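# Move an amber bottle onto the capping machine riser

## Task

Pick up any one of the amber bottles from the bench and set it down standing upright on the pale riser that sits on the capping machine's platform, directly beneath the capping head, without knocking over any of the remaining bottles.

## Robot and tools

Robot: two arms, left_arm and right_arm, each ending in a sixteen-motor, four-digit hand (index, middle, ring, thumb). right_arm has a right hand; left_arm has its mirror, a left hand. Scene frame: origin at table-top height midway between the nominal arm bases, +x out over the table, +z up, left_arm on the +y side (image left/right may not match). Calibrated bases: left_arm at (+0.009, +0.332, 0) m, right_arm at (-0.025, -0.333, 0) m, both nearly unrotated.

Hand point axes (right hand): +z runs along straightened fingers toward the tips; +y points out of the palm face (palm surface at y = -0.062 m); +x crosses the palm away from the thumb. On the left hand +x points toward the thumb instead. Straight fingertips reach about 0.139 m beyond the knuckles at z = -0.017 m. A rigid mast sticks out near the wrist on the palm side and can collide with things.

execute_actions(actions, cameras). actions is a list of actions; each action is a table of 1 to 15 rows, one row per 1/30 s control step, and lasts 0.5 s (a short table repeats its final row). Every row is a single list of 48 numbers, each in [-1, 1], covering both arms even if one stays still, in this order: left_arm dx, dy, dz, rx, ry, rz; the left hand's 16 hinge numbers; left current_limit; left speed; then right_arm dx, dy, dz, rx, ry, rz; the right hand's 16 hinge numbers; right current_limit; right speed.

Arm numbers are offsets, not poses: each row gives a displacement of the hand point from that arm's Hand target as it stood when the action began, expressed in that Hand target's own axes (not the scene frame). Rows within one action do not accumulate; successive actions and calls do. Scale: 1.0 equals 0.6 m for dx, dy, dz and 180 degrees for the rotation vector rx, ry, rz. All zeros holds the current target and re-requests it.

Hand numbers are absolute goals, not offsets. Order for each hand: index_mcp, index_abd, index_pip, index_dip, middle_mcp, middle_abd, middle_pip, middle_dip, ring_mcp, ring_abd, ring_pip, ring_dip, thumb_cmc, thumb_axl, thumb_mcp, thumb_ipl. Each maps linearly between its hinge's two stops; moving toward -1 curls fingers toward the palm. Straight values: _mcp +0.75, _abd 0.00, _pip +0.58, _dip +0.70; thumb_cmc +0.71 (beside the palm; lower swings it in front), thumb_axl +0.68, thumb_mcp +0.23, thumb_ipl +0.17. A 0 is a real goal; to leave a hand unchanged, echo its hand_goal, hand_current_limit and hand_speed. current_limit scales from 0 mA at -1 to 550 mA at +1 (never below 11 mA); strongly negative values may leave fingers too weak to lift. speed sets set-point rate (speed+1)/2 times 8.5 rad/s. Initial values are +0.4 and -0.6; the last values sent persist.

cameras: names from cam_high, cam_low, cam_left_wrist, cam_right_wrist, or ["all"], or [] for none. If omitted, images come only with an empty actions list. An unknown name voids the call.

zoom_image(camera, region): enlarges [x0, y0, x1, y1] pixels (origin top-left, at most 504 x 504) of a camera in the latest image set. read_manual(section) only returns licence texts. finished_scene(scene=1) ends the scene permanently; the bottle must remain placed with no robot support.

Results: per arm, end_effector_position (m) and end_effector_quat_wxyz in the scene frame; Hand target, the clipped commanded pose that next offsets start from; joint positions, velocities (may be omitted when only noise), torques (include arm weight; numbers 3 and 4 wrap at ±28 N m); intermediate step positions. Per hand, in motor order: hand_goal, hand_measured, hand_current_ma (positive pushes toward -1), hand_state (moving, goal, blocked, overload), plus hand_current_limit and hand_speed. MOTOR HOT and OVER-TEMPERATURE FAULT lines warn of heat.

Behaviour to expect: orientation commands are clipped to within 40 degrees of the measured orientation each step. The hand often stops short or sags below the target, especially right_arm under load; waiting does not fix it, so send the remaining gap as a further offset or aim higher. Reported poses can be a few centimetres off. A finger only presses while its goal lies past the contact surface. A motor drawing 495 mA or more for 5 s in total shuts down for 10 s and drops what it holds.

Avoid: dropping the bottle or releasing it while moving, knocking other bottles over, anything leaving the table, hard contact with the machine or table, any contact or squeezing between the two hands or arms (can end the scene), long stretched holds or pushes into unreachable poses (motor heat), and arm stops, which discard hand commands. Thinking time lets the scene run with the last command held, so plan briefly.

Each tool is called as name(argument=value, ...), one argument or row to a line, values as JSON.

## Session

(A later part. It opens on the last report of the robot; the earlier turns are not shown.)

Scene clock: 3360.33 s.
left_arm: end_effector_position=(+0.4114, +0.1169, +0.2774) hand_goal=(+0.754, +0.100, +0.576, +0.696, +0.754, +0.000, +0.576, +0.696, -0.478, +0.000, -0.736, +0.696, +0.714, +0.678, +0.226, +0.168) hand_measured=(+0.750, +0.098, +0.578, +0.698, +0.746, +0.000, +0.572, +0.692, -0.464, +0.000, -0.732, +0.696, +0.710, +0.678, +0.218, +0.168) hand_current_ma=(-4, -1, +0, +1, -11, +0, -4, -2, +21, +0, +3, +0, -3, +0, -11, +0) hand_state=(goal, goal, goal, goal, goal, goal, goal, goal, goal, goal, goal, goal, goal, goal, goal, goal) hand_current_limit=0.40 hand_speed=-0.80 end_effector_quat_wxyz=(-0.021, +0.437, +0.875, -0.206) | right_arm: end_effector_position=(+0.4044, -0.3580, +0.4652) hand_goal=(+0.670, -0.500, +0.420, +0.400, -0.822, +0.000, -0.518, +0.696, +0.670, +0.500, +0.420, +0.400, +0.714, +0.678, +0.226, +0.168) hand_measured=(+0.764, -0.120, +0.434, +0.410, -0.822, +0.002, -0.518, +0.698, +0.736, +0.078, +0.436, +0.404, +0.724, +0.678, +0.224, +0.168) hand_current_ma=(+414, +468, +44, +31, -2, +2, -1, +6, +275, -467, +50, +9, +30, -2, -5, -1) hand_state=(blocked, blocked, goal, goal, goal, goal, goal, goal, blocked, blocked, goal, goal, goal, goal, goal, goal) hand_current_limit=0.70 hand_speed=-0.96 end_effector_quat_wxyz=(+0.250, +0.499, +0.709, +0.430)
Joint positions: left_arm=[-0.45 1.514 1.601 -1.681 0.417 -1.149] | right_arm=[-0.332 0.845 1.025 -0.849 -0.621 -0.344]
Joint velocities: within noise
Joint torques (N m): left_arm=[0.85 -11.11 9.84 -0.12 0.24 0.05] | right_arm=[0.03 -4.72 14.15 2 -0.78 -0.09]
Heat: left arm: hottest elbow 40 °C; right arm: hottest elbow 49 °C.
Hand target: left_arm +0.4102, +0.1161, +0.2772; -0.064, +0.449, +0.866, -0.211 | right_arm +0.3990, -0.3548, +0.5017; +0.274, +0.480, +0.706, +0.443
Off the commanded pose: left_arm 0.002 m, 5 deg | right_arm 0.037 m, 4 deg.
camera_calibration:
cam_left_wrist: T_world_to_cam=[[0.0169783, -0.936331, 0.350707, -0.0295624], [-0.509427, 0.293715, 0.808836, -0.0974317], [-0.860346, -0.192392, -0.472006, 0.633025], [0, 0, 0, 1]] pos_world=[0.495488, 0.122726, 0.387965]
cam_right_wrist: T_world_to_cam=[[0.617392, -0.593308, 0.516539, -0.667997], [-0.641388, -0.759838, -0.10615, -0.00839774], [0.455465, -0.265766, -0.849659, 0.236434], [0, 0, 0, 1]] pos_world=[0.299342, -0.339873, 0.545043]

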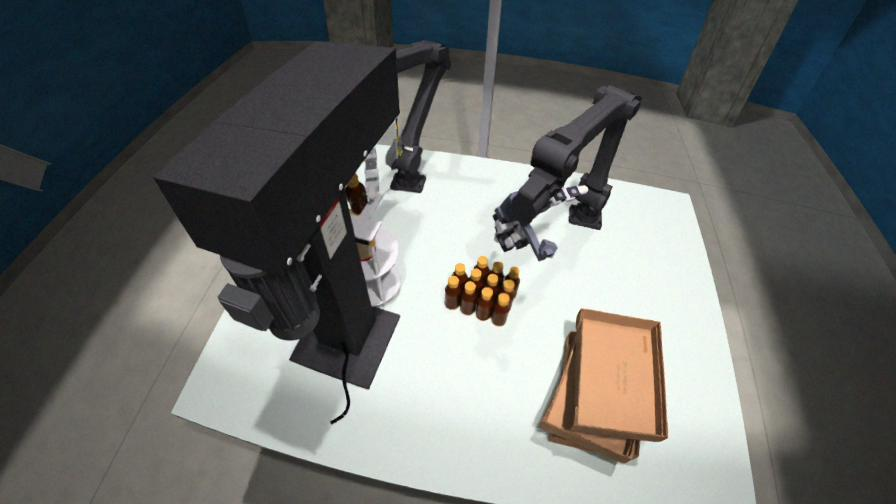

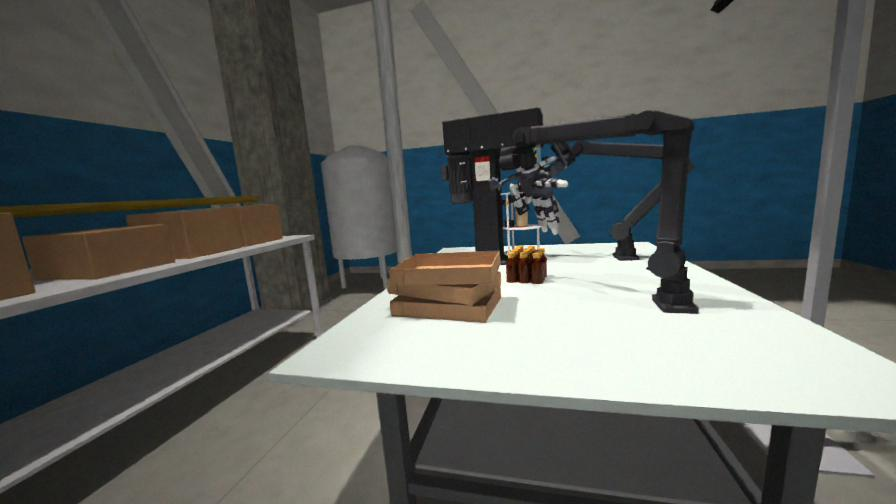

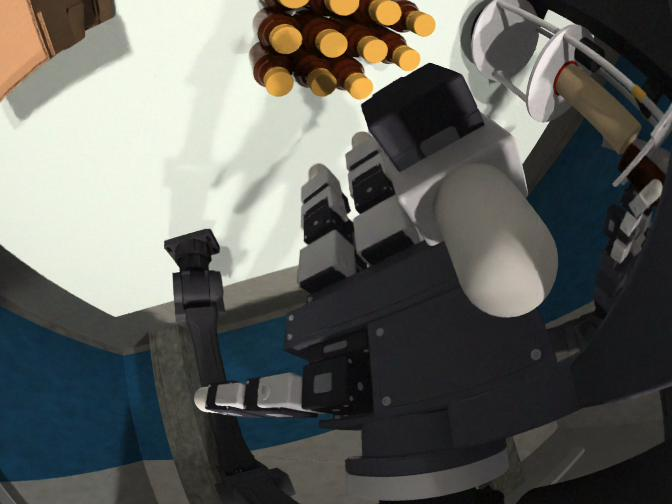

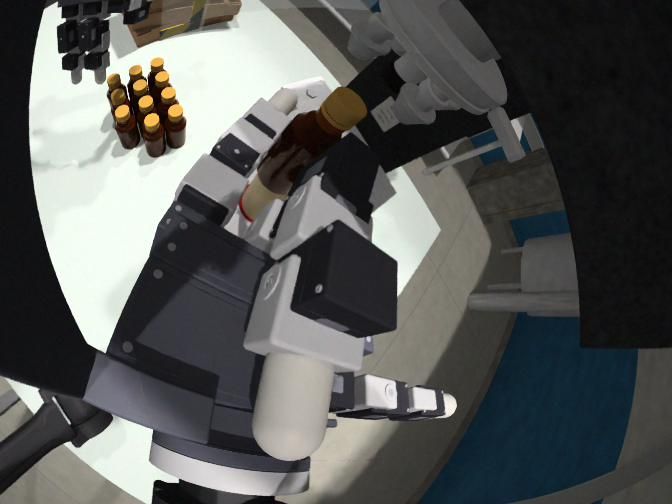

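execute_actions(
  actions=[
    [[0,0,0,0,0,0,0.754,0.1,0.576,0.696,0.754,0.0,0.576,0.696,-0.479,0,-0.737,0.696,0.714,0.678,0.226,0.168,0.4,-0.8,-0.0031,0.0028,0.0052,0,0,0,0.64,-0.5,0.42,0.40,-0.822,0.0,-0.518,0.696,0.64,0.5,0.42,0.40,0.714,0.678,0.226,0.168,0.76,-0.96],[0,0,0,0,0,0,0.754,0.1,0.576,0.696,0.754,0.0,0.576,0.696,-0.479,0,-0.737,0.696,0.714,0.678,0.226,0.168,0.4,-0.8,-0.0063,0.0056,0.0104,0,0,0,0.62,-0.5,0.42,0.40,-0.822,0.0,-0.518,0.696,0.62,0.5,0.42,0.40,0.714,0.678,0.226,0.168,0.76,-0.96],[0,0,0,0,0,0,0.754,0.1,0.576,0.696,0.754,0.0,0.576,0.696,-0.479,0,-0.737,0.696,0.714,0.678,0.226,0.168,0.4,-0.8,-0.0094,0.0084,0.0156,0,0,0,0.62,-0.5,0.42,0.40,-0.822,0.0,-0.518,0.696,0.62,0.5,0.42,0.40,0.714,0.678,0.226,0.168,0.76,-0.96]],
  ],
  cameras=["cam_left_wrist"],
)

zoom_image(
  camera="cam_left_wrist",
  region=[612, 110, 672, 200],
)

Scene clock: 3383.07 s.
left_arm: end_effector_position=(+0.4114, +0.1169, +0.2774) hand_goal=(+0.754, +0.100, +0.576, +0.696, +0.754, +0.000, +0.576, +0.696, -0.478, +0.000, -0.736, +0.696, +0.714, +0.678, +0.226, +0.168) hand_measured=(+0.750, +0.098, +0.578, +0.698, +0.746, +0.000, +0.572, +0.692, -0.464, +0.000, -0.732, +0.696, +0.710, +0.678, +0.218, +0.168) hand_current_ma=(-4, -1, +0, +1, -11, +0, -4, -2, +21, +0, +3, +0, -3, +0, -11, +0) hand_state=(goal, goal, goal, goal, goal, goal, goal, goal, goal, goal, goal, goal, goal, goal, goal, goal) hand_current_limit=0.40 hand_speed=-0.80 end_effector_quat_wxyz=(-0.021, +0.437, +0.875, -0.206) | right_arm: end_effector_position=(+0.4087, -0.3595, +0.4597) hand_goal=(+0.620, -0.500, +0.420, +0.400, -0.822, +0.000, -0.518, +0.696, +0.620, +0.500, +0.420, +0.400, +0.714, +0.678, +0.226, +0.168) hand_measured=(+0.712, -0.120, +0.434, +0.410, -0.822, +0.002, -0.518, +0.698, +0.674, +0.078, +0.436, +0.404, +0.724, +0.678, +0.224, +0.168) hand_current_ma=(+404, +484, +45, +31, -2, +2, -1, +6, +217, -484, +50, +9, +30, -2, -5, -1) hand_state=(blocked, blocked, goal, goal, goal, goal, goal, goal, blocked, blocked, goal, goal, goal, goal, goal, goal) hand_current_limit=0.76 hand_speed=-0.96 end_effector_quat_wxyz=(+0.245, +0.503, +0.710, +0.428)
Joint positions: left_arm=[-0.45 1.514 1.601 -1.681 0.417 -1.149] | right_arm=[-0.332 0.859 1.025 -0.849 -0.62 -0.344]
Joint torques (N m): left_arm=[0.26 -10.99 9.72 -0.14 0.25 0.08] | right_arm=[0.56 -3.84 15.15 2.8 -0.57 -0.03]
Heat: left arm: hottest elbow 40 °C; right arm: hottest elbow 50 °C.
Hand target: left_arm +0.4102, +0.1161, +0.2772; -0.064, +0.449, +0.866, -0.211 | right_arm +0.4110, -0.3559, +0.5017; +0.274, +0.480, +0.706, +0.443
Off the commanded pose: left_arm 0.002 m, 5 deg | right_arm 0.042 m, 5 deg.
joint sent to its limit (left arm) — joint 4 (wrist pitch), lower limit. The joint targets are off in orientation, not in position.
Step readings (end_effector_position of left_arm | right_arm):
0: (+0.4114, +0.1169, +0.2774) | (+0.4044, -0.3580, +0.4652)
1: (+0.4114, +0.1169, +0.2774) | (+0.4044, -0.3580, +0.4652)
2: (+0.4114, +0.1169, +0.2774) | (+0.4044, -0.3580, +0.4652)
4: (+0.4114, +0.1169, +0.2774) | (+0.4045, -0.3581, +0.4650)
8: (+0.4114, +0.1169, +0.2774) | (+0.4061, -0.3587, +0.4630)
15: (+0.4114, +0.1169, +0.2774) | (+0.4087, -0.3595, +0.4597)
camera_calibration:
cam_left_wrist: T_world_to_cam=[[0.0169783, -0.936331, 0.350707, -0.0295624], [-0.509427, 0.293715, 0.808836, -0.0974317], [-0.860346, -0.192392, -0.472006, 0.633025], [0, 0, 0, 1]] pos_world=[0.495488, 0.122726, 0.387965]
Images, in order (width x height): cam_left_wrist 672x504.

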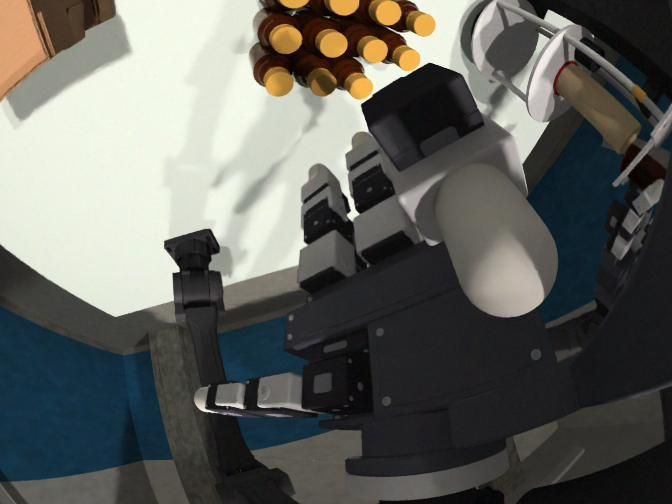

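Scaled by 5.600 from the camera's 672x504 image, which has a finer 960x720 frame.

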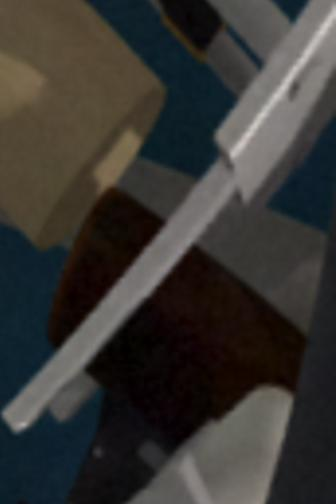

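execute_actions(
  actions=[],
  cameras=["cam_right_wrist", "cam_high", "cam_low"],
)

zoom_image(
  camera="cam_right_wrist",
  region=[210, 90, 350, 250],
)

zoom_image(
  camera="cam_high",
  region=[338, 172, 386, 228],
)

zoom_image(
  camera="cam_low",
  region=[500, 170, 548, 218],
)

Scene clock: 3389.90 s.
left_arm: end_effector_position=(+0.4114, +0.1169, +0.2774) hand_goal=(+0.754, +0.100, +0.576, +0.696, +0.754, +0.000, +0.576, +0.696, -0.478, +0.000, -0.736, +0.696, +0.714, +0.678, +0.226, +0.168) hand_measured=(+0.750, +0.098, +0.578, +0.698, +0.746, +0.000, +0.572, +0.692, -0.464, +0.000, -0.732, +0.696, +0.710, +0.678, +0.218, +0.168) hand_current_ma=(-4, -1, +0, +1, -11, +0, -4, -2, +21, +0, +3, +0, -3, +0, -11, +0) hand_state=(goal, goal, goal, goal, goal, goal, goal, goal, goal, goal, goal, goal, goal, goal, goal, goal) hand_current_limit=0.40 hand_speed=-0.80 end_effector_quat_wxyz=(-0.021, +0.437, +0.875, -0.206) | right_arm: end_effector_position=(+0.4087, -0.3595, +0.4597) hand_goal=(+0.620, -0.500, +0.420, +0.400, -0.822, +0.000, -0.518, +0.696, +0.620, +0.500, +0.420, +0.400, +0.714, +0.678, +0.226, +0.168) hand_measured=(+0.712, -0.120, +0.434, +0.410, -0.822, +0.002, -0.518, +0.698, +0.674, +0.078, +0.436, +0.404, +0.724, +0.678, +0.224, +0.168) hand_current_ma=(+404, +484, +45, +31, -2, +2, -1, +6, +217, -484, +50, +9, +30, -2, -5, -1) hand_state=(blocked, blocked, goal, goal, goal, goal, goal, goal, blocked, blocked, goal, goal, goal, goal, goal, goal) hand_current_limit=0.76 hand_speed=-0.96 end_effector_quat_wxyz=(+0.245, +0.503, +0.710, +0.428)
Joint positions: left_arm=[-0.45 1.514 1.601 -1.681 0.417 -1.149] | right_arm=[-0.332 0.859 1.025 -0.849 -0.62 -0.344]
Joint velocities: within noise
Joint torques (N m): left_arm=[0.03 -10.87 9.66 -0.17 0.26 0.06] | right_arm=[0.56 -3.84 15.16 2.82 -0.57 -0.03]
Heat: left arm: hottest elbow 40 °C; right arm: hottest elbow 50 °C.
Hand target: left_arm +0.4102, +0.1161, +0.2772; -0.064, +0.449, +0.866, -0.211 | right_arm +0.4110, -0.3559, +0.5017; +0.274, +0.480, +0.706, +0.443
Off the commanded pose: left_arm 0.002 m, 5 deg | right_arm 0.042 m, 5 deg.
camera_calibration:
cam_right_wrist: T_world_to_cam=[[0.623797, -0.595554, 0.506155, -0.667416], [-0.643216, -0.75907, -0.100428, -0.00897789], [0.444017, -0.26292, -0.856575, 0.238265], [0, 0, 0, 1]] pos_world=[0.304763, -0.341653, 0.541006]
Images, in order (width x height): cam_high 896x504, cam_low 896x504, cam_right_wrist 672x504.

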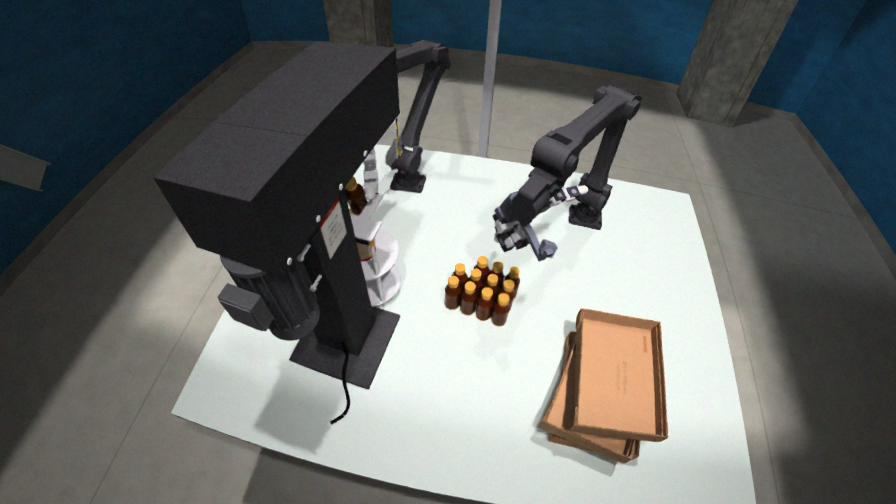

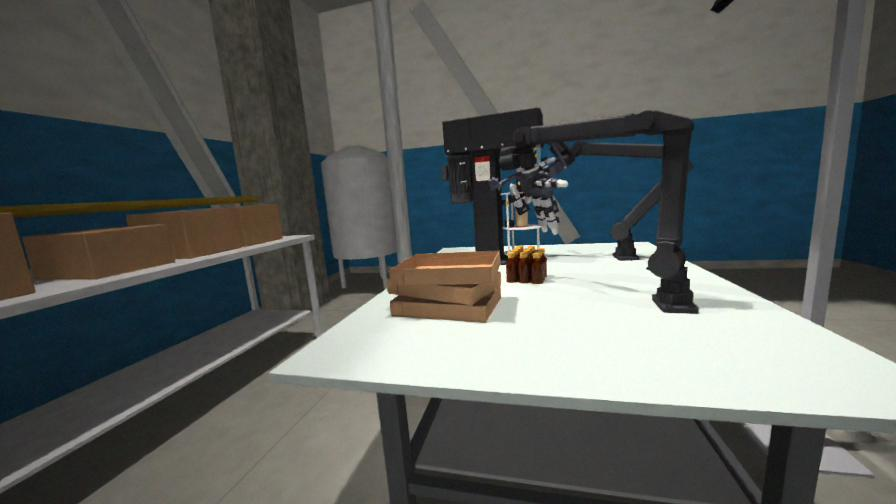

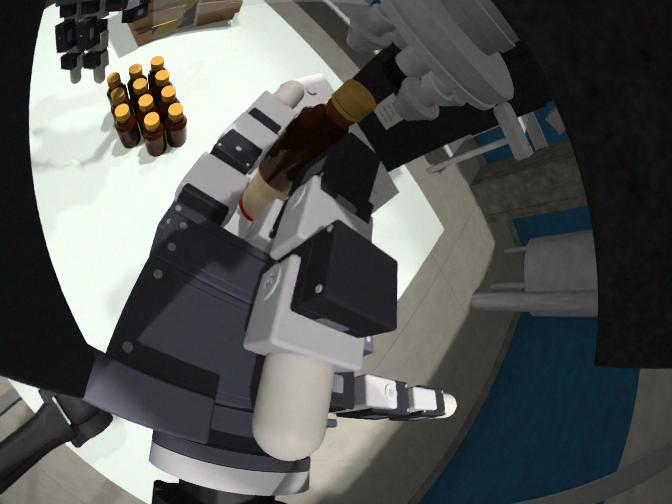

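Scaled by 3.150 from the camera's 672x504 image, which has a finer 960x720 frame.

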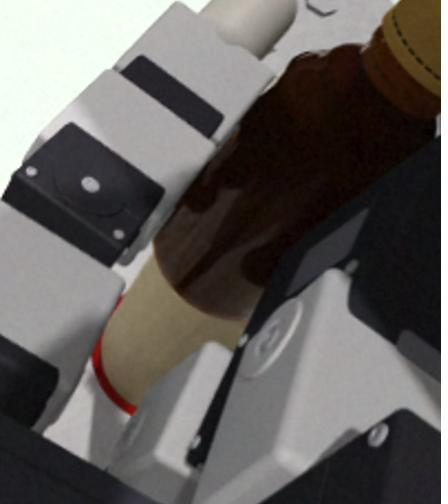

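Scaled by 9.000 from the camera's 896x504 image, which has a finer 1280x720 frame.

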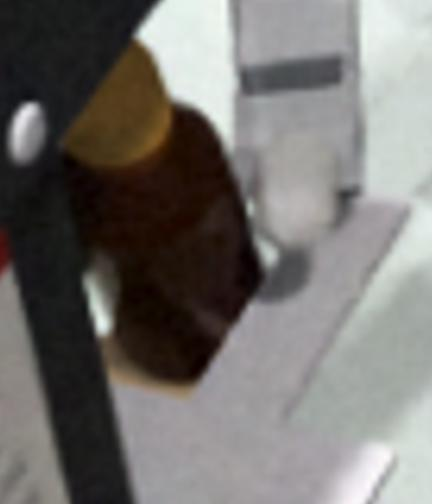

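Scaled by 10.500 from the camera's 896x504 image, which has a finer 1280x720 frame.

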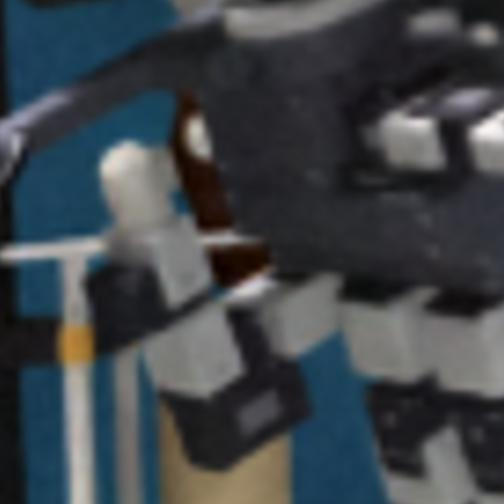

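execute_actions(
  actions=[
    [[0,0,0,0,0,0,0.754,0.1,0.576,0.696,0.754,0.0,0.576,0.696,-0.479,0,-0.737,0.696,0.714,0.678,0.226,0.168,0.4,-0.8,0,0,0,0,0,0,0.58,-0.5,0.42,0.40,-0.822,0.0,-0.518,0.696,0.62,0.5,0.42,0.40,0.714,0.678,0.226,0.168,0.76,-0.96]],
  ],
  cameras=["cam_left_wrist", "cam_high", "cam_right_wrist"],
)

zoom_image(
  camera="cam_left_wrist",
  region=[612, 110, 672, 200],
)

zoom_image(
  camera="cam_high",
  region=[338, 172, 386, 228],
)

zoom_image(
  camera="cam_right_wrist",
  region=[210, 90, 350, 250],
)

Scene clock: 3475.30 s.
left_arm: end_effector_position=(+0.4114, +0.1169, +0.2774) hand_goal=(+0.754, +0.100, +0.576, +0.696, +0.754, +0.000, +0.576, +0.696, -0.478, +0.000, -0.736, +0.696, +0.714, +0.678, +0.226, +0.168) hand_measured=(+0.750, +0.098, +0.578, +0.698, +0.746, +0.000, +0.572, +0.692, -0.464, +0.000, -0.732, +0.696, +0.710, +0.678, +0.218, +0.168) hand_current_ma=(-4, -1, +0, +1, -11, +0, -4, -2, +21, +0, +3, +0, -3, +0, -11, +0) hand_state=(goal, goal, goal, goal, goal, goal, goal, goal, goal, goal, goal, goal, goal, goal, goal, goal) hand_current_limit=0.40 hand_speed=-0.80 end_effector_quat_wxyz=(-0.021, +0.437, +0.875, -0.206) | right_arm: end_effector_position=(+0.4087, -0.3595, +0.4597) hand_goal=(+0.580, -0.500, +0.420, +0.400, -0.822, +0.000, -0.518, +0.696, +0.620, +0.500, +0.420, +0.400, +0.714, +0.678, +0.226, +0.168) hand_measured=(+0.686, -0.120, +0.436, +0.410, -0.822, +0.002, -0.518, +0.698, +0.660, +0.078, +0.436, +0.404, +0.724, +0.678, +0.224, +0.168) hand_current_ma=(+475, +484, +51, +31, -2, +2, -1, +6, +154, -484, +50, +9, +30, -2, -5, -1) hand_state=(blocked, blocked, goal, goal, goal, goal, goal, goal, blocked, blocked, goal, goal, goal, goal, goal, goal) hand_current_limit=0.76 hand_speed=-0.96 end_effector_quat_wxyz=(+0.245, +0.503, +0.710, +0.428)
Joint positions: left_arm=[-0.45 1.514 1.601 -1.681 0.417 -1.149] | right_arm=[-0.332 0.859 1.025 -0.849 -0.62 -0.344]
Joint torques (N m): left_arm=[0.21 -10.81 9.77 -0.12 0.25 0.07] | right_arm=[0.56 -3.84 15.17 2.82 -0.58 -0.02]
Heat: left arm: hottest elbow 40 °C; right arm: hottest elbow 52 °C.
Hand target: left_arm +0.4102, +0.1161, +0.2772; -0.064, +0.449, +0.866, -0.211 | right_arm +0.4110, -0.3559, +0.5017; +0.274, +0.480, +0.706, +0.443
Off the commanded pose: left_arm 0.002 m, 5 deg | right_arm 0.042 m, 5 deg.
joint sent to its limit (left arm) — joint 4 (wrist pitch), lower limit. The joint targets are off in orientation, not in position.
Step readings (end_effector_position of left_arm | right_arm):
0: (+0.4114, +0.1169, +0.2774) | (+0.4087, -0.3595, +0.4597)
1: (+0.4114, +0.1169, +0.2774) | (+0.4087, -0.3595, +0.4597)
2: (+0.4114, +0.1169, +0.2774) | (+0.4087, -0.3595, +0.4597)
4: (+0.4114, +0.1169, +0.2774) | (+0.4087, -0.3595, +0.4597)
8: (+0.4114, +0.1169, +0.2774) | (+0.4087, -0.3595, +0.4597)
15: (+0.4114, +0.1169, +0.2774) | (+0.4087, -0.3595, +0.4597)
camera_calibration:
cam_left_wrist: T_world_to_cam=[[0.0169783, -0.936331, 0.350707, -0.0295624], [-0.509427, 0.293715, 0.808836, -0.0974317], [-0.860346, -0.192392, -0.472006, 0.633025], [0, 0, 0, 1]] pos_world=[0.495488, 0.122726, 0.387965]
cam_right_wrist: T_world_to_cam=[[0.623797, -0.595554, 0.506155, -0.667416], [-0.643216, -0.75907, -0.100428, -0.00897789], [0.444017, -0.26292, -0.856575, 0.238265], [0, 0, 0, 1]] pos_world=[0.304763, -0.341653, 0.541006]
Images, in order (width x height): cam_high 896x504, cam_left_wrist 672x504, cam_right_wrist 672x504.

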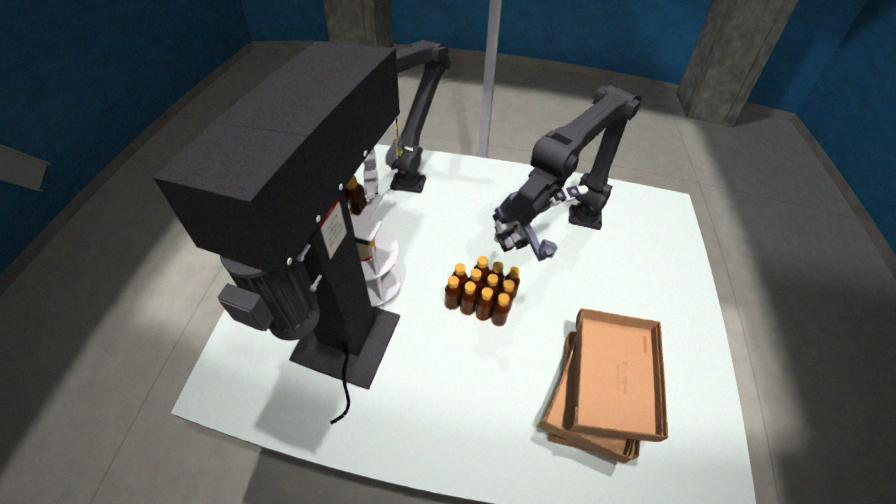

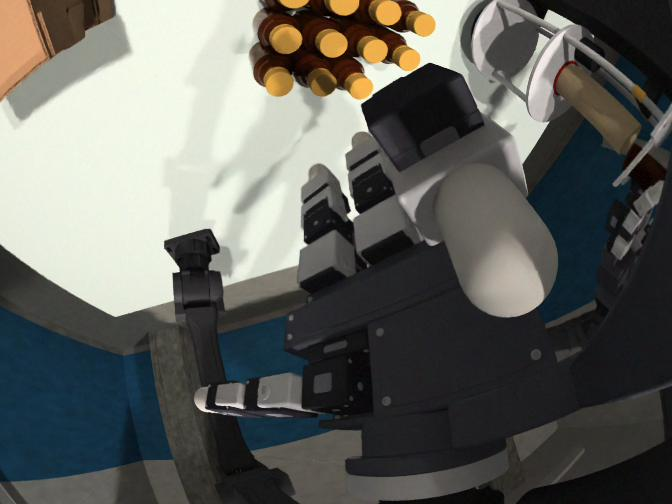

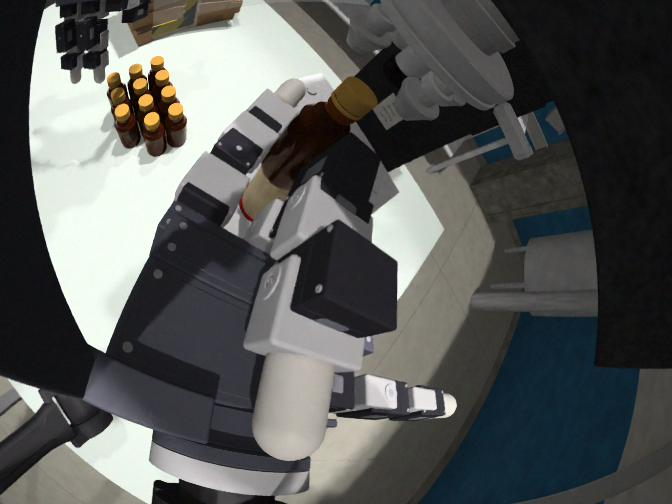

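Scaled by 5.600 from the camera's 672x504 image, which has a finer 960x720 frame.

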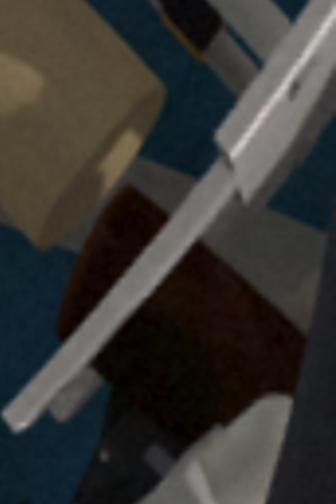

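Scaled by 9.000 from the camera's 896x504 image, which has a finer 1280x720 frame.

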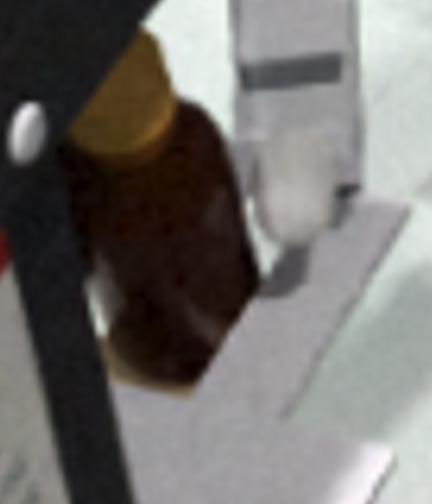

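Scaled by 3.150 from the camera's 672x504 image, which has a finer 960x720 frame.

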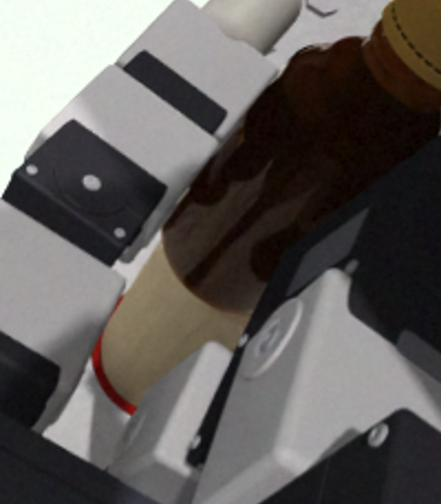

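execute_actions(
  actions=[
    [[0,0,0,0,0,0,0.754,0.1,0.576,0.696,0.754,0.0,0.576,0.696,-0.479,0,-0.737,0.696,0.714,0.678,0.226,0.168,0.4,-0.8,-0.0013,-0.0018,0.0034,0.001,0.0004,0.0008,0.58,-0.5,0.42,0.40,-0.822,0.0,-0.518,0.696,0.62,0.5,0.42,0.40,0.714,0.678,0.226,0.168,0.76,-0.96],[0,0,0,0,0,0,0.754,0.1,0.576,0.696,0.754,0.0,0.576,0.696,-0.479,0,-0.737,0.696,0.714,0.678,0.226,0.168,0.4,-0.8,-0.0026,-0.0036,0.0067,0.002,0.0008,0.0016,0.58,-0.5,0.42,0.40,-0.822,0.0,-0.518,0.696,0.62,0.5,0.42,0.40,0.714,0.678,0.226,0.168,0.76,-0.96],[0,0,0,0,0,0,0.754,0.1,0.576,0.696,0.754,0.0,0.576,0.696,-0.479,0,-0.737,0.696,0.714,0.678,0.226,0.168,0.4,-0.8,-0.0038,-0.0054,0.0101,0.0031,0.0011,0.0025,0.58,-0.5,0.42,0.40,-0.822,0.0,-0.518,0.696,0.62,0.5,0.42,0.40,0.714,0.678,0.226,0.168,0.76,-0.96]],
  ],
  cameras=["cam_left_wrist", "cam_right_wrist"],
)

zoom_image(
  camera="cam_left_wrist",
  region=[612, 110, 672, 200],
)

zoom_image(
  camera="cam_right_wrist",
  region=[210, 50, 430, 250],
)

Scene clock: 3497.07 s.
left_arm: end_effector_position=(+0.4114, +0.1169, +0.2774) hand_goal=(+0.754, +0.100, +0.576, +0.696, +0.754, +0.000, +0.576, +0.696, -0.478, +0.000, -0.736, +0.696, +0.714, +0.678, +0.226, +0.168) hand_measured=(+0.750, +0.098, +0.578, +0.698, +0.746, +0.000, +0.572, +0.692, -0.464, +0.000, -0.732, +0.696, +0.710, +0.678, +0.218, +0.168) hand_current_ma=(-4, -1, +0, +1, -11, +0, -4, -2, +21, +0, +3, +0, -3, +0, -11, +0) hand_state=(goal, goal, goal, goal, goal, goal, goal, goal, goal, goal, goal, goal, goal, goal, goal, goal) hand_current_limit=0.40 hand_speed=-0.80 end_effector_quat_wxyz=(-0.021, +0.437, +0.875, -0.206) | right_arm: end_effector_position=(+0.4119, -0.3601, +0.4556) hand_goal=(+0.580, -0.500, +0.420, +0.400, -0.822, +0.000, -0.518, +0.696, +0.620, +0.500, +0.420, +0.400, +0.714, +0.678, +0.226, +0.168) hand_measured=(+0.680, -0.120, +0.436, +0.410, -0.822, +0.002, -0.518, +0.698, +0.658, +0.078, +0.436, +0.404, +0.724, +0.678, +0.224, +0.168) hand_current_ma=(+447, +484, +51, +31, -2, +2, -1, +6, +143, -484, +50, +9, +30, -2, -5, -1) hand_state=(blocked, blocked, goal, goal, goal, goal, goal, goal, blocked, blocked, goal, goal, goal, goal, goal, goal) hand_current_limit=0.76 hand_speed=-0.96 end_effector_quat_wxyz=(+0.240, +0.505, +0.711, +0.427)
Joint positions: left_arm=[-0.45 1.514 1.601 -1.681 0.417 -1.149] | right_arm=[-0.331 0.869 1.025 -0.849 -0.618 -0.344]
Joint torques (N m): left_arm=[0.44 -10.87 9.8 -0.14 0.24 0.09] | right_arm=[0.67 -3.84 14.95 2.92 -0.53 0]
Heat: left arm: hottest elbow 40 °C; right arm: hottest elbow 52 °C.
Hand target: left_arm +0.4102, +0.1161, +0.2772; -0.064, +0.449, +0.866, -0.211 | right_arm +0.4154, -0.3564, +0.4960; +0.268, +0.484, +0.707, +0.441
Off the commanded pose: left_arm 0.002 m, 5 deg | right_arm 0.041 m, 4 deg.
joint sent to its limit (left arm) — joint 4 (wrist pitch), lower limit. The joint targets are off in orientation, not in position.
Step readings (end_effector_position of left_arm | right_arm):
0: (+0.4114, +0.1169, +0.2774) | (+0.4087, -0.3595, +0.4597)
1: (+0.4114, +0.1169, +0.2774) | (+0.4087, -0.3595, +0.4597)
2: (+0.4114, +0.1169, +0.2774) | (+0.4089, -0.3596, +0.4595)
4: (+0.4114, +0.1169, +0.2774) | (+0.4090, -0.3596, +0.4594)
8: (+0.4114, +0.1169, +0.2774) | (+0.4105, -0.3597, +0.4575)
15: (+0.4114, +0.1169, +0.2774) | (+0.4119, -0.3601, +0.4556)
camera_calibration:
cam_left_wrist: T_world_to_cam=[[0.0169783, -0.936331, 0.350707, -0.0295624], [-0.509427, 0.293715, 0.808836, -0.0974317], [-0.860346, -0.192392, -0.472006, 0.633025], [0, 0, 0, 1]] pos_world=[0.495488, 0.122726, 0.387965]
cam_right_wrist: T_world_to_cam=[[0.628937, -0.596372, 0.498777, -0.66671], [-0.643879, -0.759114, -0.095745, -0.00967208], [0.435728, -0.260935, -0.861426, 0.239563], [0, 0, 0, 1]] pos_world=[0.308706, -0.342439, 0.53798]
Images, in order (width x height): cam_left_wrist 672x504, cam_right_wrist 672x504.

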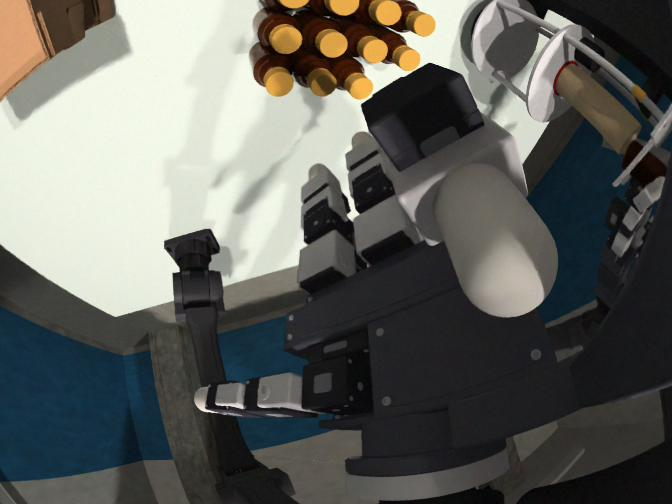

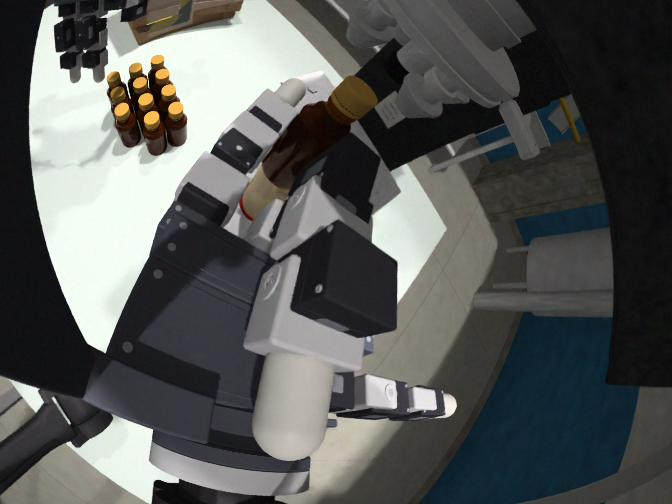

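Scaled by 5.600 from the camera's 672x504 image, which has a finer 960x720 frame.

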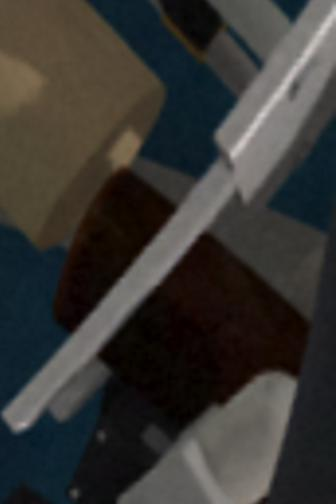

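Scaled by 2.291 from the camera's 672x504 image, which has a finer 960x720 frame.

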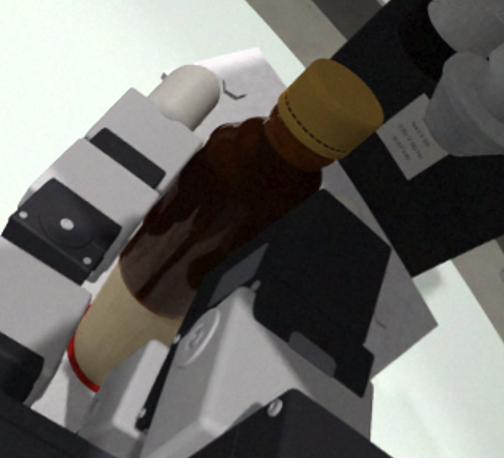

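execute_actions(
  actions=[
    [[0,0,0,0,0,0,0.754,0.1,0.576,0.696,0.754,0.0,0.576,0.696,-0.479,0,-0.737,0.696,0.714,0.678,0.226,0.168,0.4,-0.8,-0.0015,-0.0021,0.0039,0.0012,0.0004,0.001,0.58,-0.5,0.36,0.40,-0.822,0.0,-0.518,0.696,0.61,0.5,0.36,0.40,0.714,0.678,0.226,0.168,0.76,-0.96],[0,0,0,0,0,0,0.754,0.1,0.576,0.696,0.754,0.0,0.576,0.696,-0.479,0,-0.737,0.696,0.714,0.678,0.226,0.168,0.4,-0.8,-0.0029,-0.0042,0.0078,0.0024,0.0009,0.0019,0.58,-0.5,0.35,0.40,-0.822,0.0,-0.518,0.696,0.61,0.5,0.35,0.40,0.714,0.678,0.226,0.168,0.76,-0.96],[0,0,0,0,0,0,0.754,0.1,0.576,0.696,0.754,0.0,0.576,0.696,-0.479,0,-0.737,0.696,0.714,0.678,0.226,0.168,0.4,-0.8,-0.0044,-0.0063,0.0117,0.0036,0.0013,0.0029,0.58,-0.5,0.34,0.40,-0.822,0.0,-0.518,0.696,0.61,0.5,0.34,0.40,0.714,0.678,0.226,0.168,0.76,-0.96],[0,0,0,0,0,0,0.754,0.1,0.576,0.696,0.754,0.0,0.576,0.696,-0.479,0,-0.737,0.696,0.714,0.678,0.226,0.168,0.4,-0.8,-0.0058,-0.0083,0.0155,0.0048,0.0017,0.0038,0.58,-0.5,0.34,0.40,-0.822,0.0,-0.518,0.696,0.61,0.5,0.34,0.40,0.714,0.678,0.226,0.168,0.76,-0.96]],
  ],
  cameras=["cam_left_wrist", "cam_right_wrist"],
)

zoom_image(
  camera="cam_left_wrist",
  region=[612, 110, 672, 200],
)

zoom_image(
  camera="cam_right_wrist",
  region=[210, 50, 430, 250],
)

Scene clock: 3507.50 s.
left_arm: end_effector_position=(+0.4114, +0.1169, +0.2774) hand_goal=(+0.754, +0.100, +0.576, +0.696, +0.754, +0.000, +0.576, +0.696, -0.478, +0.000, -0.736, +0.696, +0.714, +0.678, +0.226, +0.168) hand_measured=(+0.750, +0.098, +0.578, +0.698, +0.746, +0.000, +0.572, +0.692, -0.464, +0.000, -0.732, +0.696, +0.710, +0.678, +0.218, +0.168) hand_current_ma=(-4, -1, +0, +1, -11, +0, -4, -2, +21, +0, +3, +0, -3, +0, -11, +0) hand_state=(goal, goal, goal, goal, goal, goal, goal, goal, goal, goal, goal, goal, goal, goal, goal, goal) hand_current_limit=0.40 hand_speed=-0.80 end_effector_quat_wxyz=(-0.021, +0.437, +0.875, -0.206) | right_arm: end_effector_position=(+0.4161, -0.3601, +0.4502) hand_goal=(+0.580, -0.500, +0.340, +0.400, -0.822, +0.000, -0.518, +0.696, +0.610, +0.500, +0.340, +0.400, +0.714, +0.678, +0.226, +0.168) hand_measured=(+0.660, -0.120, +0.374, +0.410, -0.822, +0.002, -0.518, +0.698, +0.650, +0.078, +0.364, +0.404, +0.724, +0.678, +0.224, +0.168) hand_current_ma=(+343, +484, +121, +31, -2, +2, -1, +6, +154, -484, +76, +9, +30, -2, -5, -1) hand_state=(blocked, blocked, blocked, goal, goal, goal, goal, goal, blocked, blocked, blocked, goal, goal, goal, goal, goal) hand_current_limit=0.76 hand_speed=-0.96 end_effector_quat_wxyz=(+0.235, +0.507, +0.712, +0.424)
Joint positions: left_arm=[-0.45 1.514 1.601 -1.681 0.417 -1.149] | right_arm=[-0.327 0.881 1.025 -0.849 -0.614 -0.344]
Joint torques (N m): left_arm=[0.44 -11.11 9.76 -0.24 0.24 0.07] | right_arm=[0.73 -3.6 14.76 3.06 -0.52 0.04]
Heat: left arm: hottest elbow 40 °C; right arm: hottest elbow 52 °C.
Hand target: left_arm +0.4102, +0.1161, +0.2772; -0.064, +0.449, +0.866, -0.211 | right_arm +0.4221, -0.3569, +0.4869; +0.260, +0.489, +0.708, +0.439
Off the commanded pose: left_arm 0.002 m, 5 deg | right_arm 0.037 m, 4 deg.
joint sent to its limit (left arm) — joint 4 (wrist pitch), lower limit. The joint targets are off in orientation, not in position.
Step readings (end_effector_position of left_arm | right_arm):
0: (+0.4114, +0.1169, +0.2774) | (+0.4119, -0.3601, +0.4556)
1: (+0.4114, +0.1169, +0.2774) | (+0.4119, -0.3601, +0.4556)
2: (+0.4114, +0.1169, +0.2774) | (+0.4121, -0.3601, +0.4555)
4: (+0.4114, +0.1169, +0.2774) | (+0.4124, -0.3600, +0.4551)
8: (+0.4114, +0.1169, +0.2774) | (+0.4141, -0.3599, +0.4528)
15: (+0.4114, +0.1169, +0.2774) | (+0.4155, -0.3600, +0.4511)
camera_calibration:
cam_left_wrist: T_world_to_cam=[[0.0169783, -0.936331, 0.350707, -0.0295624], [-0.509427, 0.293715, 0.808836, -0.0974317], [-0.860346, -0.192392, -0.472006, 0.633025], [0, 0, 0, 1]] pos_world=[0.495488, 0.122726, 0.387965]
cam_right_wrist: T_world_to_cam=[[0.635993, -0.596264, 0.48988, -0.665526], [-0.644099, -0.759795, -0.0885845, -0.0108239], [0.425028, -0.259192, -0.867278, 0.240845], [0, 0, 0, 1]] pos_world=[0.313933, -0.342628, 0.533949]
Images, in order (width x height): cam_left_wrist 672x504, cam_right_wrist 672x504.

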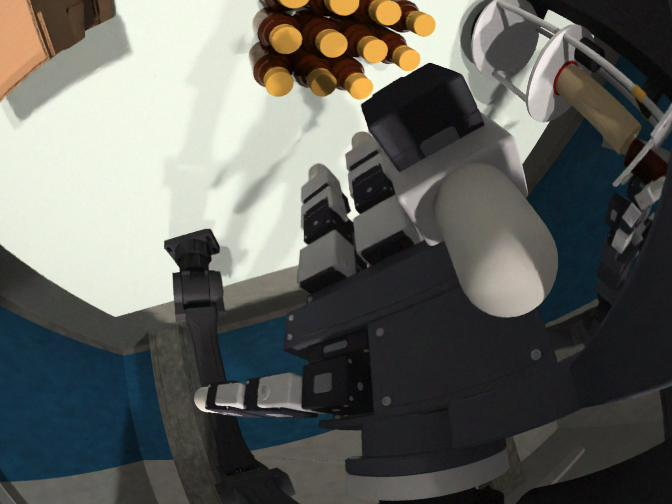

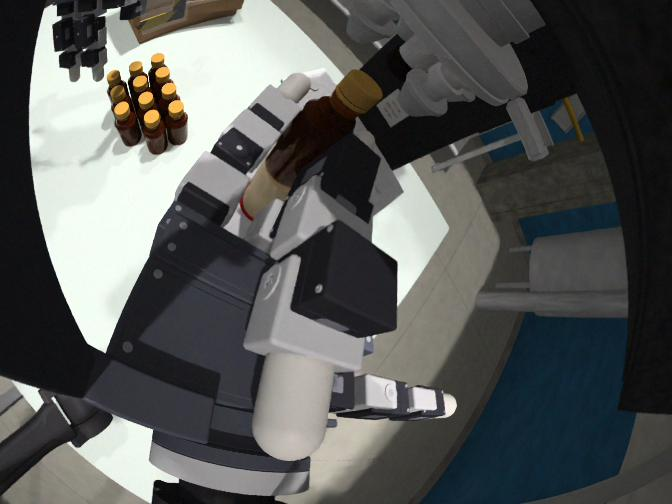

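Scaled by 5.600 from the camera's 672x504 image, which has a finer 960x720 frame.

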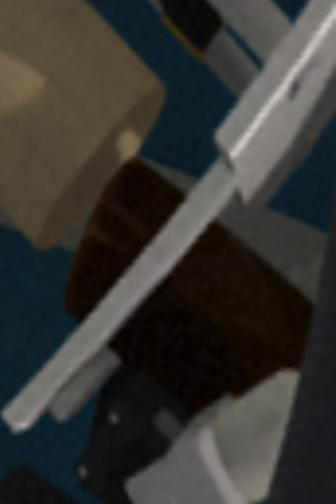

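Scaled by 2.291 from the camera's 672x504 image, which has a finer 960x720 frame.

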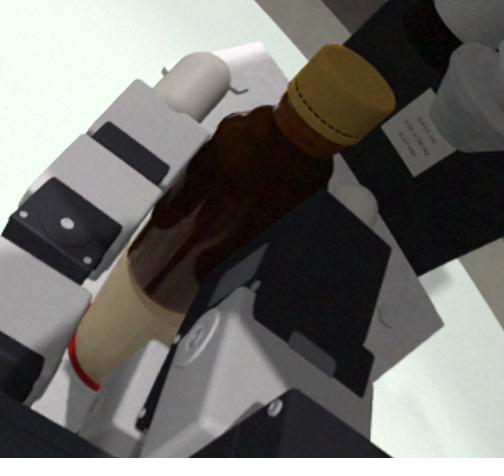

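execute_actions(
  actions=[
    [[0,0,0,0,0,0,0.754,0.1,0.576,0.696,0.754,0.0,0.576,0.696,-0.479,0,-0.737,0.696,0.714,0.678,0.226,0.168,0.4,-0.8,-0.0018,-0.0025,0.0047,0.0014,0.0005,0.0012,0.58,-0.5,0.31,0.40,-0.822,0.0,-0.518,0.696,0.61,0.5,0.31,0.40,0.714,0.678,0.226,0.168,0.76,-0.96],[0,0,0,0,0,0,0.754,0.1,0.576,0.696,0.754,0.0,0.576,0.696,-0.479,0,-0.737,0.696,0.714,0.678,0.226,0.168,0.4,-0.8,-0.0035,-0.0050,0.0093,0.0029,0.001,0.0023,0.58,-0.5,0.29,0.40,-0.822,0.0,-0.518,0.696,0.61,0.5,0.29,0.40,0.714,0.678,0.226,0.168,0.76,-0.96],[0,0,0,0,0,0,0.754,0.1,0.576,0.696,0.754,0.0,0.576,0.696,-0.479,0,-0.737,0.696,0.714,0.678,0.226,0.168,0.4,-0.8,-0.0053,-0.0075,0.0140,0.0043,0.0015,0.0035,0.58,-0.5,0.28,0.40,-0.822,0.0,-0.518,0.696,0.61,0.5,0.28,0.40,0.714,0.678,0.226,0.168,0.76,-0.96],[0,0,0,0,0,0,0.754,0.1,0.576,0.696,0.754,0.0,0.576,0.696,-0.479,0,-0.737,0.696,0.714,0.678,0.226,0.168,0.4,-0.8,-0.0070,-0.0100,0.0186,0.0057,0.0020,0.0046,0.58,-0.5,0.28,0.40,-0.822,0.0,-0.518,0.696,0.61,0.5,0.28,0.40,0.714,0.678,0.226,0.168,0.76,-0.96]],
  ],
  cameras=["cam_left_wrist", "cam_right_wrist", "cam_high"],
)

zoom_image(
  camera="cam_left_wrist",
  region=[612, 110, 672, 200],
)

zoom_image(
  camera="cam_high",
  region=[338, 172, 386, 228],
)

Scene clock: 3517.47 s.
left_arm: end_effector_position=(+0.4114, +0.1169, +0.2774) hand_goal=(+0.754, +0.100, +0.576, +0.696, +0.754, +0.000, +0.576, +0.696, -0.478, +0.000, -0.736, +0.696, +0.714, +0.678, +0.226, +0.168) hand_measured=(+0.750, +0.098, +0.578, +0.698, +0.746, +0.000, +0.572, +0.692, -0.464, +0.000, -0.732, +0.696, +0.710, +0.678, +0.218, +0.168) hand_current_ma=(-4, -1, +0, +1, -11, +0, -4, -2, +21, +0, +3, +0, -3, +0, -11, +0) hand_state=(goal, goal, goal, goal, goal, goal, goal, goal, goal, goal, goal, goal, goal, goal, goal, goal) hand_current_limit=0.40 hand_speed=-0.80 end_effector_quat_wxyz=(-0.021, +0.437, +0.875, -0.206) | right_arm: end_effector_position=(+0.4200, -0.3607, +0.4450) hand_goal=(+0.580, -0.500, +0.280, +0.400, -0.822, +0.000, -0.518, +0.696, +0.610, +0.500, +0.280, +0.400, +0.714, +0.678, +0.226, +0.168) hand_measured=(+0.646, -0.120, +0.306, +0.410, -0.822, +0.002, -0.518, +0.698, +0.644, +0.078, +0.296, +0.404, +0.724, +0.678, +0.224, +0.168) hand_current_ma=(+276, +484, +88, +31, -2, +2, -1, +6, +126, -484, +47, +9, +30, -2, -5, -1) hand_state=(blocked, blocked, blocked, goal, goal, goal, goal, goal, blocked, blocked, goal, goal, goal, goal, goal, goal) hand_current_limit=0.76 hand_speed=-0.96 end_effector_quat_wxyz=(+0.231, +0.510, +0.714, +0.421)
Joint positions: left_arm=[-0.45 1.514 1.601 -1.681 0.417 -1.149] | right_arm=[-0.324 0.894 1.025 -0.849 -0.61 -0.344]
Joint torques (N m): left_arm=[-0.32 -11.05 9.68 -0.24 0.24 0.05] | right_arm=[1.08 -3.02 14.38 3.23 -0.52 0.09]
Heat: left arm: hottest elbow 40 °C; right arm: hottest elbow 52 °C.
Hand target: left_arm +0.4102, +0.1161, +0.2772; -0.064, +0.449, +0.866, -0.211 | right_arm +0.4298, -0.3575, +0.4762; +0.250, +0.495, +0.709, +0.436
Off the commanded pose: left_arm 0.002 m, 5 deg | right_arm 0.033 m, 3 deg.
joint sent to its limit (left arm) — joint 4 (wrist pitch), lower limit. The joint targets are off in orientation, not in position.
Step readings (end_effector_position of left_arm | right_arm):
0: (+0.4114, +0.1169, +0.2774) | (+0.4161, -0.3601, +0.4502)
1: (+0.4114, +0.1169, +0.2774) | (+0.4161, -0.3601, +0.4502)
2: (+0.4114, +0.1169, +0.2774) | (+0.4161, -0.3601, +0.4502)
4: (+0.4114, +0.1169, +0.2774) | (+0.4166, -0.3600, +0.4496)
8: (+0.4114, +0.1169, +0.2774) | (+0.4187, -0.3601, +0.4468)
15: (+0.4114, +0.1169, +0.2774) | (+0.4200, -0.3607, +0.4450)
camera_calibration:
cam_left_wrist: T_world_to_cam=[[0.0169783, -0.936331, 0.350707, -0.0295624], [-0.509427, 0.293715, 0.808836, -0.0974317], [-0.860346, -0.192392, -0.472006, 0.633025], [0, 0, 0, 1]] pos_world=[0.495488, 0.122726, 0.387965]
cam_right_wrist: T_world_to_cam=[[0.641733, -0.597066, 0.481343, -0.664622], [-0.645532, -0.759391, -0.08133, -0.0117096], [0.414087, -0.25853, -0.872751, 0.24172], [0, 0, 0, 1]] pos_world=[0.318858, -0.343223, 0.52992]
Images, in order (width x height): cam_high 896x504, cam_left_wrist 672x504, cam_right_wrist 672x504.

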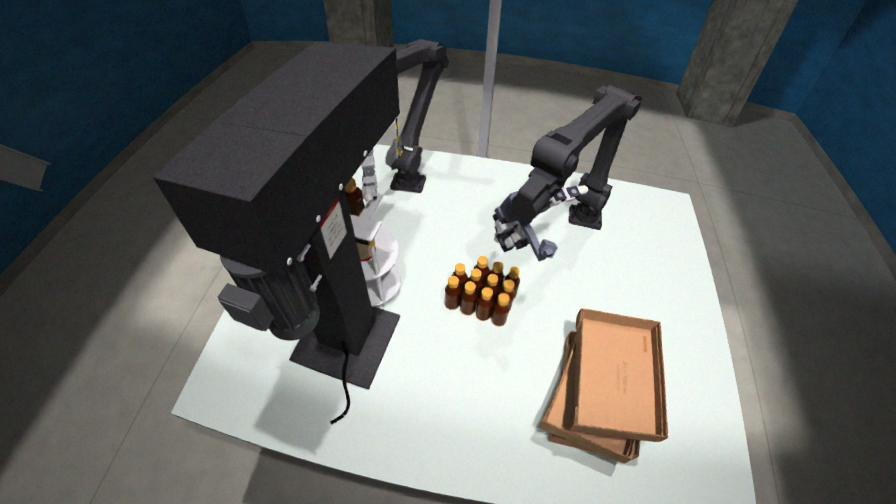

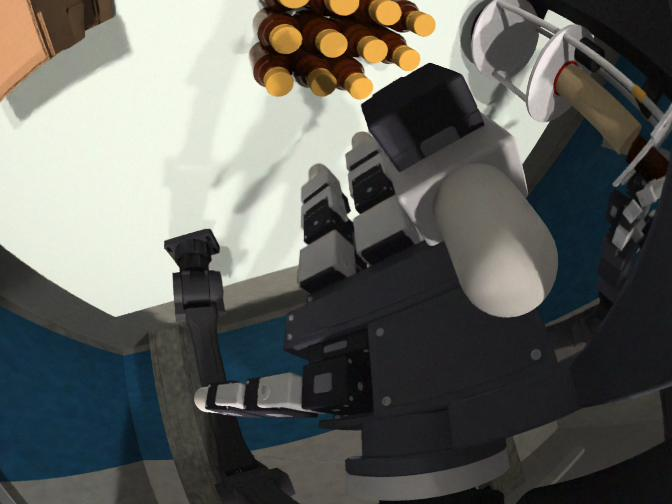

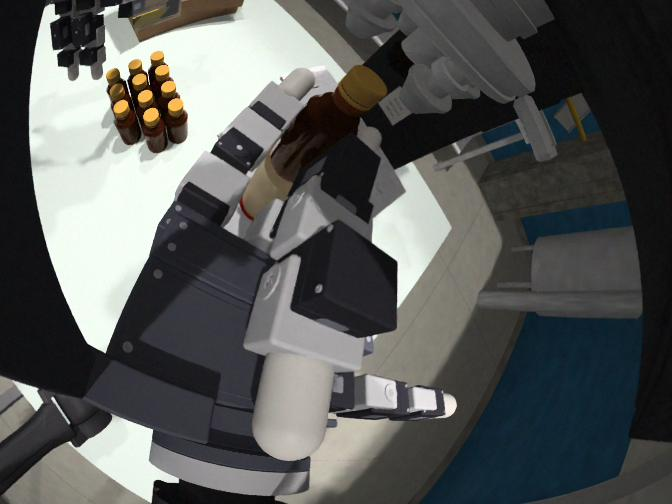

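Scaled by 5.600 from the camera's 672x504 image, which has a finer 960x720 frame.

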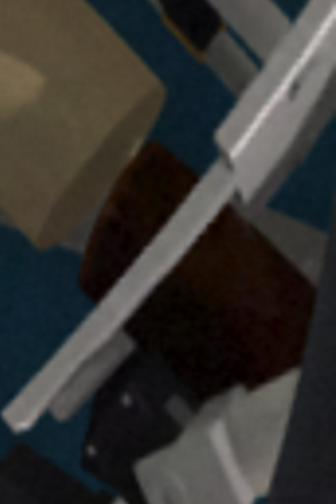

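Scaled by 9.000 from the camera's 896x504 image, which has a finer 1280x720 frame.

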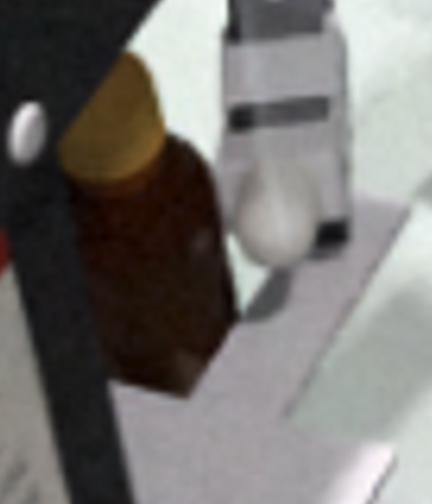

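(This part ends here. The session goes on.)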